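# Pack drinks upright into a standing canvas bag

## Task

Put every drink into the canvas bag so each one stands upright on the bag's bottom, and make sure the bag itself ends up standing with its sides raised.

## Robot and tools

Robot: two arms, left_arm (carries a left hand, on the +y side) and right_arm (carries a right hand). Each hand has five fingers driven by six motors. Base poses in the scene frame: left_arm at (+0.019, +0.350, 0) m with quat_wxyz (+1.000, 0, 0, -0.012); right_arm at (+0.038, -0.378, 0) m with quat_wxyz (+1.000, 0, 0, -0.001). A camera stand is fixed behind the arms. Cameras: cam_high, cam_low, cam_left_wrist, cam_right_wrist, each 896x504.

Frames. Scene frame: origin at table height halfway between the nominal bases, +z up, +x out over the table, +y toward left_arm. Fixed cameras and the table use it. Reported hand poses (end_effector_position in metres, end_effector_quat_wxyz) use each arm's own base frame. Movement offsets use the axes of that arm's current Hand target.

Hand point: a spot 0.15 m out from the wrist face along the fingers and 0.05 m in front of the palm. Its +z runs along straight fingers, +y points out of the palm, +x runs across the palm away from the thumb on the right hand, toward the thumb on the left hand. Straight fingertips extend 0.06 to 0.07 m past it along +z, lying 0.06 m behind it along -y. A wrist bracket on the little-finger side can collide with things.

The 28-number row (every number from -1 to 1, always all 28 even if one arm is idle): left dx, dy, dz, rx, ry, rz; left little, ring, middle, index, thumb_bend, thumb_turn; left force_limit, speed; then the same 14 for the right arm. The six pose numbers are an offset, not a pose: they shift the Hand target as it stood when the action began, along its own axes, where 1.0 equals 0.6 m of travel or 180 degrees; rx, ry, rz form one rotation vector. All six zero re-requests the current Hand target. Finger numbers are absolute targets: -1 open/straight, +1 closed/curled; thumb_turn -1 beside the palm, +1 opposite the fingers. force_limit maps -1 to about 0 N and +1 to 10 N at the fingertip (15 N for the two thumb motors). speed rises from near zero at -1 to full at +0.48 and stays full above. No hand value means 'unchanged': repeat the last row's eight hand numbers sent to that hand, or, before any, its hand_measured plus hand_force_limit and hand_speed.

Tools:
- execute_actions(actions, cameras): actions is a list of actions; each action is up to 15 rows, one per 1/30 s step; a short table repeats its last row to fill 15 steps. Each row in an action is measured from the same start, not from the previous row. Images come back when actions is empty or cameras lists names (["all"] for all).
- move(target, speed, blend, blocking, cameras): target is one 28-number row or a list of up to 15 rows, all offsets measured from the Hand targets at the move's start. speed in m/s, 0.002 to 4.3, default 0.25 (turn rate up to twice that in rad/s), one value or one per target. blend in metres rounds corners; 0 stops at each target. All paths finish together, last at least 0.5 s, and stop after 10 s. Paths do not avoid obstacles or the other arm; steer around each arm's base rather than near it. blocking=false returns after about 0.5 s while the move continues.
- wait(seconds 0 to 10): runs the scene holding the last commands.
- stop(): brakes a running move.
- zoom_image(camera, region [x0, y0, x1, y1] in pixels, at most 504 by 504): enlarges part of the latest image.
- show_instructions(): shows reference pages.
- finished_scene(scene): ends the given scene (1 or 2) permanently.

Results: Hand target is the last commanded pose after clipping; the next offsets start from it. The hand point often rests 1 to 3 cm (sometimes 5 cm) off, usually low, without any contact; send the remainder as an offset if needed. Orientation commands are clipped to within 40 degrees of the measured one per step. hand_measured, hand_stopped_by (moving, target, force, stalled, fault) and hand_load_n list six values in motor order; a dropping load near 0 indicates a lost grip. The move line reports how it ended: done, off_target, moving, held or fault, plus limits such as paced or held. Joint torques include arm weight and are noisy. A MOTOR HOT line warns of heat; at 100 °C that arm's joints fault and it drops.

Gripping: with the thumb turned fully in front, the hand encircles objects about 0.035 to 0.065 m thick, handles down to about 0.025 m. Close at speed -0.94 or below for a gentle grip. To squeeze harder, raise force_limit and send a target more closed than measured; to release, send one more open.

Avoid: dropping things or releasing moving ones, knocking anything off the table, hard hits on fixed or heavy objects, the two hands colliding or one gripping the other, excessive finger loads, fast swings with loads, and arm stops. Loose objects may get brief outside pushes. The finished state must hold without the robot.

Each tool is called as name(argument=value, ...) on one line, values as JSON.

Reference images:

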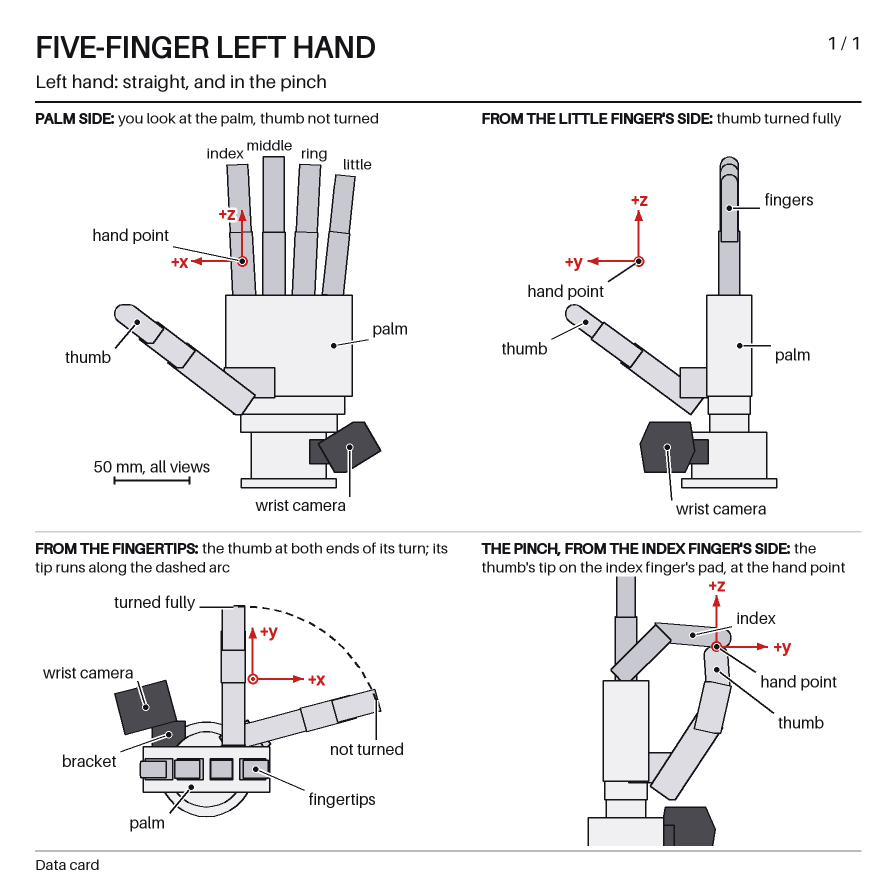

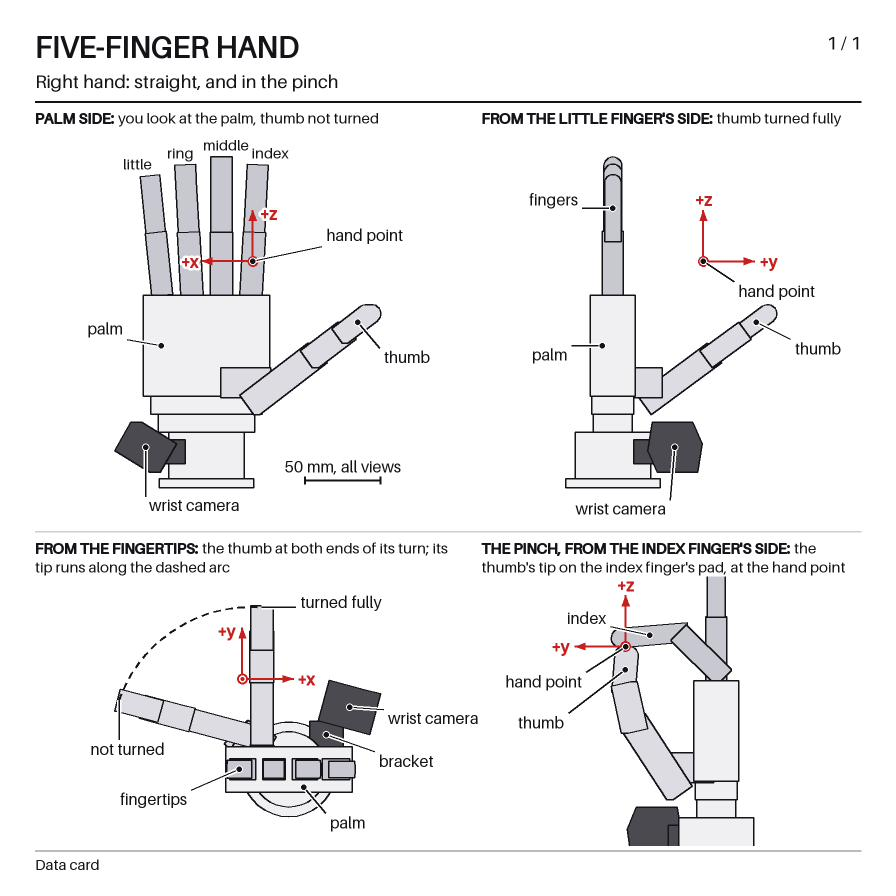

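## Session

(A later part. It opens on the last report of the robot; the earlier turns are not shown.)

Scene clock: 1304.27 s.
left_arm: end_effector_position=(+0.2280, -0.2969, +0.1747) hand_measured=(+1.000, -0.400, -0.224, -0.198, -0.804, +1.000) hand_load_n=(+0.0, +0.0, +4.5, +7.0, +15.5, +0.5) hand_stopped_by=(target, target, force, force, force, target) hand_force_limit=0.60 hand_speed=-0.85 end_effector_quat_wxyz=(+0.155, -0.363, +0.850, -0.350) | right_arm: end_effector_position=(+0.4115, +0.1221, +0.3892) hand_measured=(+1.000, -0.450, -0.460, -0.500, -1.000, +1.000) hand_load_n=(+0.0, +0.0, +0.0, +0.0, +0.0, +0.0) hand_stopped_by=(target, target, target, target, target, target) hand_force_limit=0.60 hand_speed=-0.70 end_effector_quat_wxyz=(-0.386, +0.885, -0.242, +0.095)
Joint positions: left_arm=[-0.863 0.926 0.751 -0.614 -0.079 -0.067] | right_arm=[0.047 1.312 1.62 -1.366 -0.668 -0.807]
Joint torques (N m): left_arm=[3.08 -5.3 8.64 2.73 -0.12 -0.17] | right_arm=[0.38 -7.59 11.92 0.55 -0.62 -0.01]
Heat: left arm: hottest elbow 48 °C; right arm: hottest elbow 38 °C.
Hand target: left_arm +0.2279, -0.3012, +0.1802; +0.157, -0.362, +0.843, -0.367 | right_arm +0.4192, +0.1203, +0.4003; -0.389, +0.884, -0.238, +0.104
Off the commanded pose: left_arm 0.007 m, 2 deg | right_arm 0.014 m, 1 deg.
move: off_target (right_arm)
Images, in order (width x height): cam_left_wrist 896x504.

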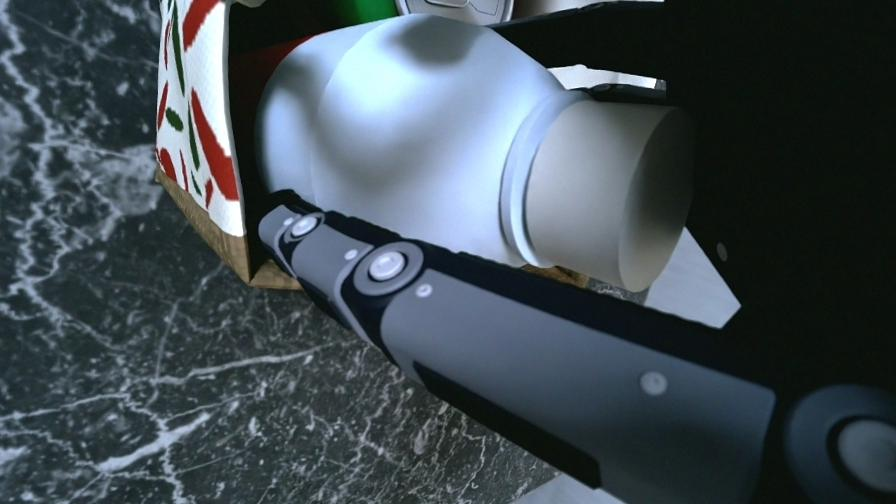

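move(target=[0,0,0,0,0,0,1,-0.45,-0.55,-0.5,0.4,1,0.6,-0.85,0,0,0,0,0,0,1,-0.45,-0.46,-0.5,-1,1,0.6,-0.7], speed=0.05)

move(target=[0,0,0,0,0,0,1,-0.45,-0.55,-0.5,-0.92,1,0.6,-0.85,0,0,0,0,0,0,1,-0.45,-0.46,-0.5,-1,1,0.6,-0.7], speed=0.05, cameras=["cam_left_wrist","cam_low"])

Scene clock: 1308.53 s.
left_arm: end_effector_position=(+0.2281, -0.2970, +0.1754) hand_measured=(+1.000, -0.450, -0.550, -0.500, -0.802, +1.000) hand_load_n=(+0.0, +0.0, +0.0, +0.0, +2.0, +0.0) hand_stopped_by=(target, target, target, target, force, target) hand_force_limit=0.60 hand_speed=-0.85 end_effector_quat_wxyz=(+0.155, -0.363, +0.849, -0.351) | right_arm: end_effector_position=(+0.4115, +0.1221, +0.3892) hand_measured=(+1.000, -0.450, -0.460, -0.500, -1.000, +1.000) hand_load_n=(+0.0, +0.0, +0.0, +0.0, +0.0, +0.0) hand_stopped_by=(target, target, target, target, target, target) hand_force_limit=0.60 hand_speed=-0.70 end_effector_quat_wxyz=(-0.386, +0.885, -0.242, +0.095)
Joint positions: left_arm=[-0.863 0.924 0.751 -0.613 -0.079 -0.067] | right_arm=[0.047 1.312 1.62 -1.366 -0.668 -0.807]
Joint torques (N m): left_arm=[4.31 -4.42 8.39 2.52 -0.12 -0.23] | right_arm=[0.26 -7.53 11.89 0.57 -0.62 -0.01]
Heat: left arm: hottest elbow 48 °C; right arm: hottest elbow 38 °C.
Hand target: left_arm +0.2280, -0.3012, +0.1801; +0.157, -0.362, +0.843, -0.367 | right_arm +0.4192, +0.1203, +0.4003; -0.389, +0.884, -0.238, +0.104
Off the commanded pose: left_arm 0.006 m, 2 deg | right_arm 0.014 m, 1 deg.
move: off_target (right_arm)

Scene clock: 1309.37 s.
left_arm: end_effector_position=(+0.2298, -0.2989, +0.1788) hand_measured=(+1.000, -0.450, -0.550, -0.500, -0.920, +1.000) hand_load_n=(+0.0, +0.0, +0.0, +0.0, +0.0, +0.0) hand_stopped_by=(target, target, target, target, target, target) hand_force_limit=0.60 hand_speed=-0.85 end_effector_quat_wxyz=(+0.157, -0.362, +0.846, -0.358) | right_arm: end_effector_position=(+0.4115, +0.1221, +0.3892) hand_measured=(+1.000, -0.450, -0.460, -0.500, -1.000, +1.000) hand_load_n=(+0.0, +0.0, +0.0, +0.0, +0.0, +0.5) hand_stopped_by=(target, target, target, target, target, target) hand_force_limit=0.60 hand_speed=-0.70 end_effector_quat_wxyz=(-0.386, +0.885, -0.242, +0.095)
Joint positions: left_arm=[-0.863 0.919 0.751 -0.601 -0.079 -0.067] | right_arm=[0.047 1.312 1.62 -1.366 -0.668 -0.807]
Joint torques (N m): left_arm=[3.6 -3.96 8.72 2.26 -0.14 -0.19] | right_arm=[0.32 -7.59 11.9 0.55 -0.63 -0.01]
Heat: left arm: hottest elbow 48 °C; right arm: hottest elbow 38 °C.
Hand target: left_arm +0.2279, -0.3012, +0.1802; +0.157, -0.362, +0.843, -0.367 | right_arm +0.4192, +0.1203, +0.4003; -0.389, +0.884, -0.238, +0.104
Off the commanded pose: left_arm 0.003 m, 1 deg | right_arm 0.014 m, 1 deg.
move: off_target (right_arm)
Images, in order (width x height): cam_low 896x504, cam_left_wrist 896x504.

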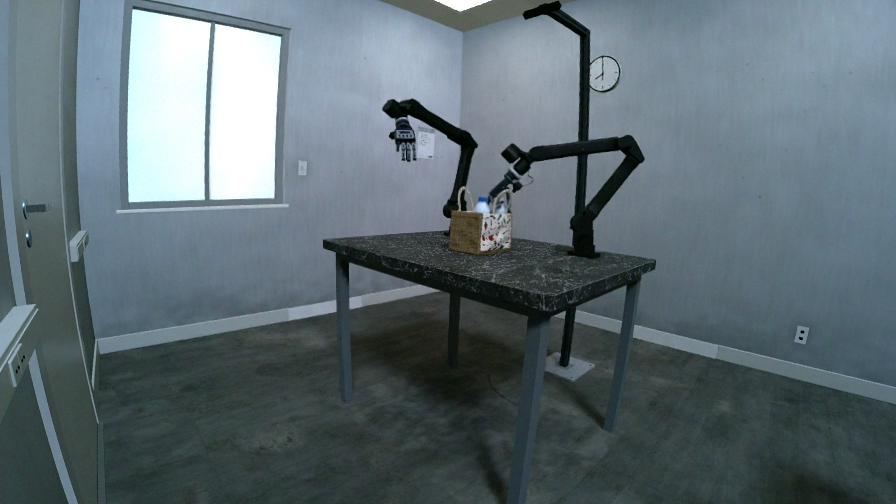

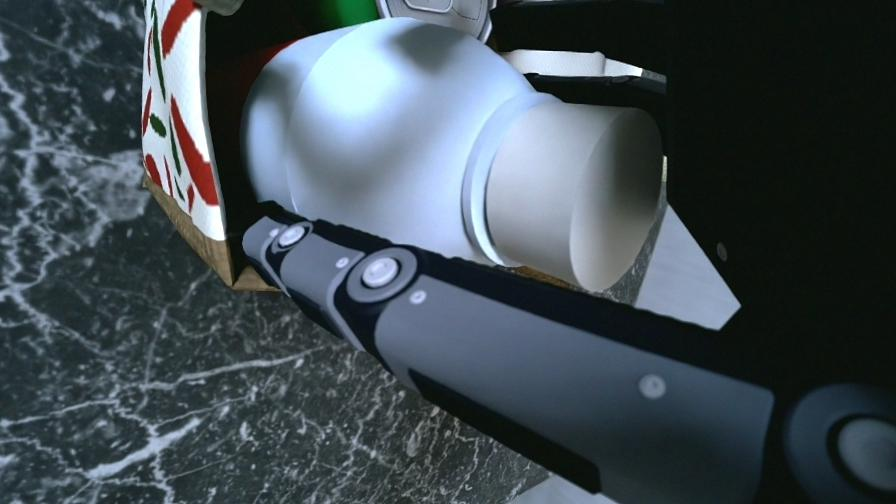

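move(target=[[0.0017,-0.069,-0.0353,0,0,0,1,-0.45,-0.55,-0.5,-0.92,1,0.6,-0.85,0,0,0,0,0,0,1,-0.45,-0.46,-0.5,-1,1,0.6,-0.7],[0.0018,-0.3138,-0.2493,0,0,0,1,-0.45,-0.55,-0.5,-0.92,1,0.6,-0.85,0,0,0,0,0,0,1,-0.45,-0.46,-0.5,-1,1,0.6,-0.7]], speed=[0.05,0.12], cameras=["cam_high","cam_left_wrist","cam_low"])

zoom_image(camera="cam_high", region=[455, 205, 605, 325])

zoom_image(camera="cam_low", region=[440, 170, 530, 265])

Scene clock: 1317.03 s.
left_arm: end_effector_position=(+0.2373, -0.3076, +0.3932) hand_measured=(+1.000, -0.450, -0.550, -0.500, -0.920, +1.000) hand_load_n=(+0.0, +0.0, +0.0, +0.0, +0.0, +0.0) hand_stopped_by=(target, target, target, target, target, target) hand_force_limit=0.60 hand_speed=-0.85 end_effector_quat_wxyz=(+0.154, -0.363, +0.850, -0.348) | right_arm: end_effector_position=(+0.4115, +0.1221, +0.3892) hand_measured=(+1.000, -0.450, -0.460, -0.500, -1.000, +1.000) hand_load_n=(+0.0, +0.0, +0.0, +0.0, +0.0, +0.0) hand_stopped_by=(target, target, target, target, target, target) hand_force_limit=0.60 hand_speed=-0.70 end_effector_quat_wxyz=(-0.386, +0.885, -0.242, +0.095)
Joint positions: left_arm=[-0.863 1.024 1.391 -1.16 -0.079 -0.067] | right_arm=[0.047 1.312 1.62 -1.366 -0.668 -0.807]
Joint torques (N m): left_arm=[3.96 -3.9 13.42 1.13 -0.01 -0.15] | right_arm=[0.26 -7.53 11.92 0.55 -0.62 -0.01]
Heat: left arm: hottest elbow 48 °C; right arm: hottest elbow 38 °C.
Hand target: left_arm +0.2410, -0.3149, +0.4199; +0.157, -0.362, +0.843, -0.367 | right_arm +0.4192, +0.1203, +0.4003; -0.389, +0.884, -0.238, +0.104
Off the commanded pose: left_arm 0.028 m, 2 deg | right_arm 0.014 m, 1 deg.
move: off_target (left_arm, right_arm)
Images, in order (width x height): cam_high 896x504, cam_low 896x504, cam_left_wrist 896x504.

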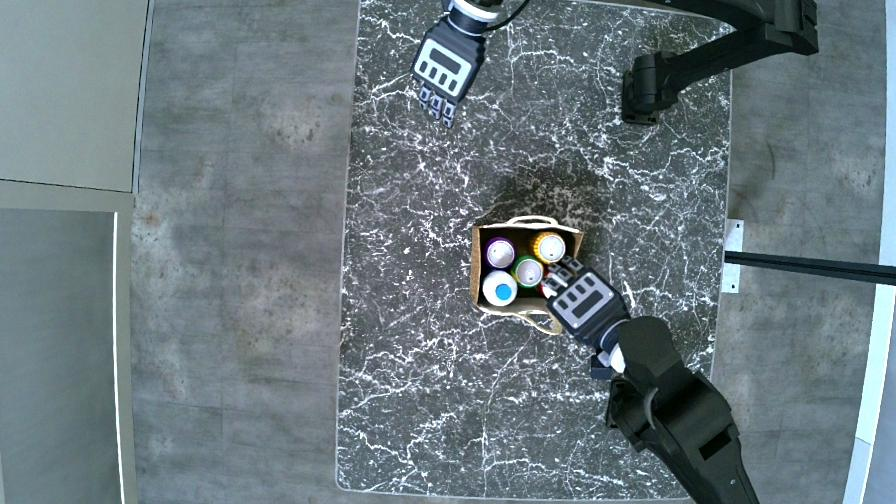

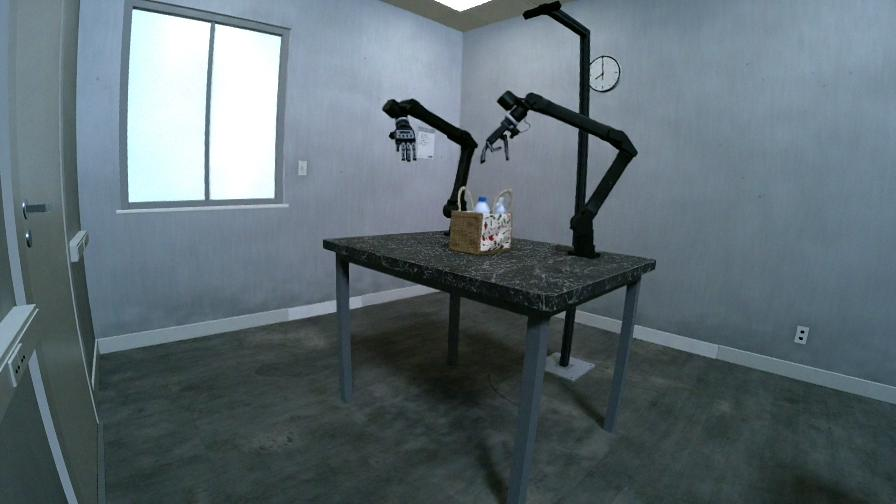

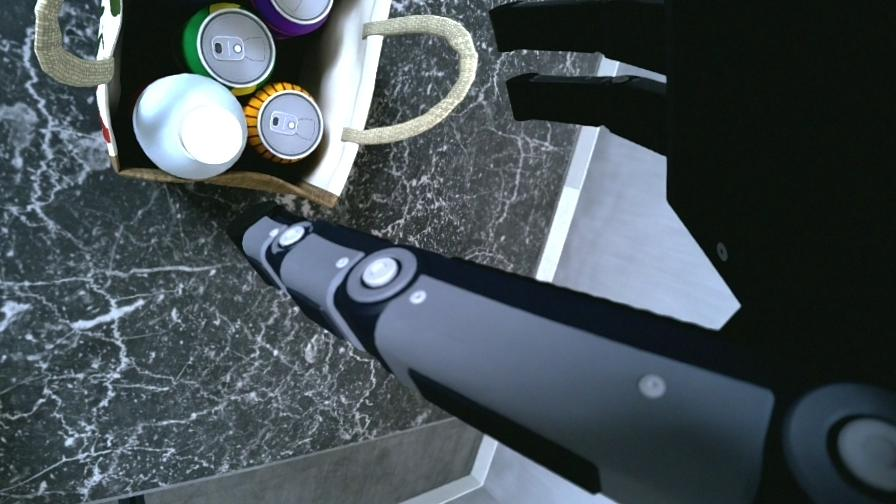

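Scaled by 3.360.

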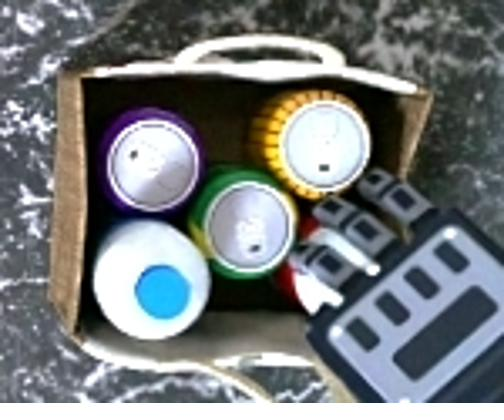

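Scaled by 5.305.

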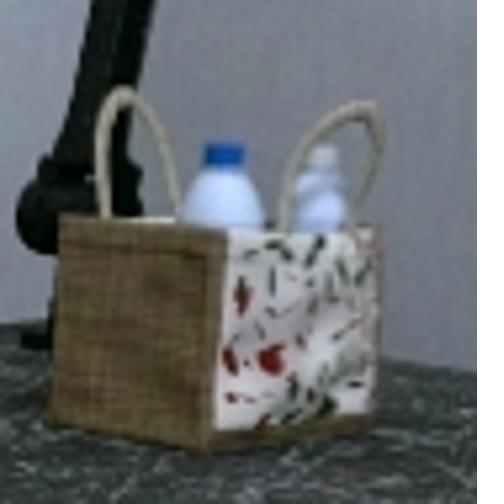

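move(target=[-0.4773,0.1494,-0.166,0,0,0,1,-0.45,-0.55,-0.5,-0.92,1,0.6,-0.85,0,0,0,0,0,0,1,-0.45,-0.46,-0.5,-1,1,0.6,-0.7], speed=0.3, cameras=["cam_high","cam_low"])

zoom_image(camera="cam_high", region=[455, 205, 605, 325])

zoom_image(camera="cam_low", region=[440, 170, 530, 265])

Scene clock: 1322.20 s.
left_arm: end_effector_position=(+0.3329, -0.0197, +0.4014) hand_measured=(+1.000, -0.450, -0.550, -0.500, -0.920, +1.000) hand_load_n=(+0.0, +0.0, +0.0, +0.0, -0.5, +0.0) hand_stopped_by=(target, target, target, target, target, target) hand_force_limit=0.60 hand_speed=-0.85 end_effector_quat_wxyz=(+0.138, -0.372, +0.843, -0.364) | right_arm: end_effector_position=(+0.4115, +0.1221, +0.3892) hand_measured=(+1.000, -0.450, -0.460, -0.500, -1.000, +1.000) hand_load_n=(+0.0, +0.0, +0.0, +0.0, +0.0, +0.0) hand_stopped_by=(target, target, target, target, target, target) hand_force_limit=0.60 hand_speed=-0.70 end_effector_quat_wxyz=(-0.386, +0.885, -0.242, +0.095)
Joint positions: left_arm=[0.254 1.1 1.491 -1.487 0.67 0.826] | right_arm=[0.047 1.312 1.62 -1.366 -0.668 -0.807]
Joint torques (N m): left_arm=[4.6 -4.19 12.83 0.43 0.62 0.01] | right_arm=[0.38 -7.59 11.92 0.53 -0.63 -0.01]
Heat: left arm: hottest elbow 50 °C; right arm: hottest elbow 38 °C.
Hand target: left_arm +0.3410, -0.0151, +0.4222; +0.157, -0.362, +0.843, -0.367 | right_arm +0.4192, +0.1203, +0.4003; -0.389, +0.884, -0.238, +0.104
Off the commanded pose: left_arm 0.023 m, 3 deg | right_arm 0.014 m, 1 deg.
move: off_target (left_arm, right_arm)
Images, in order (width x height): cam_high 896x504, cam_low 896x504.

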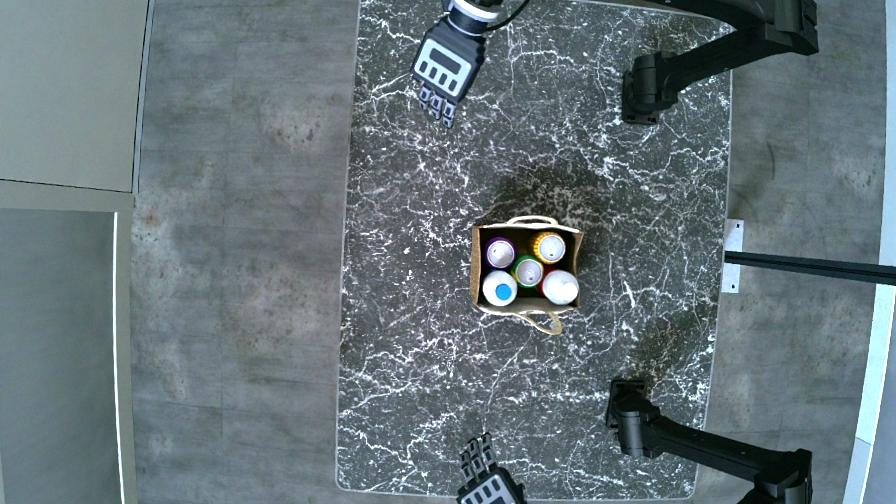

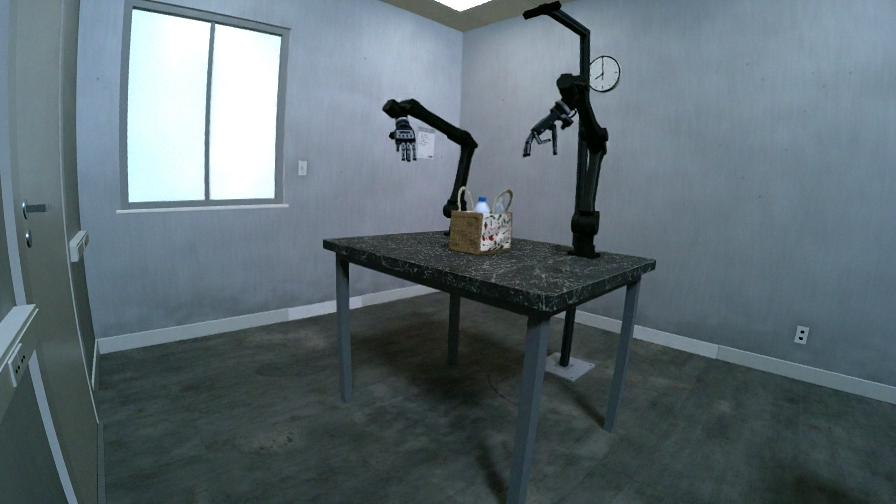

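Scaled by 3.360.

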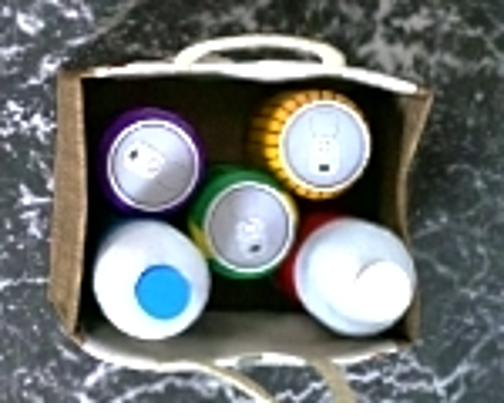

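Scaled by 5.305.

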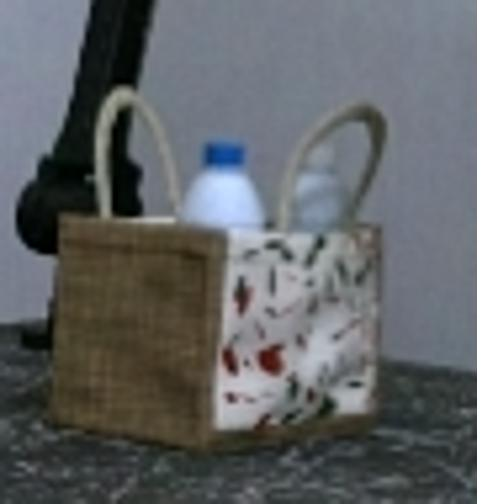

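finished_scene(scene=1)

The scene is finished: the task was done.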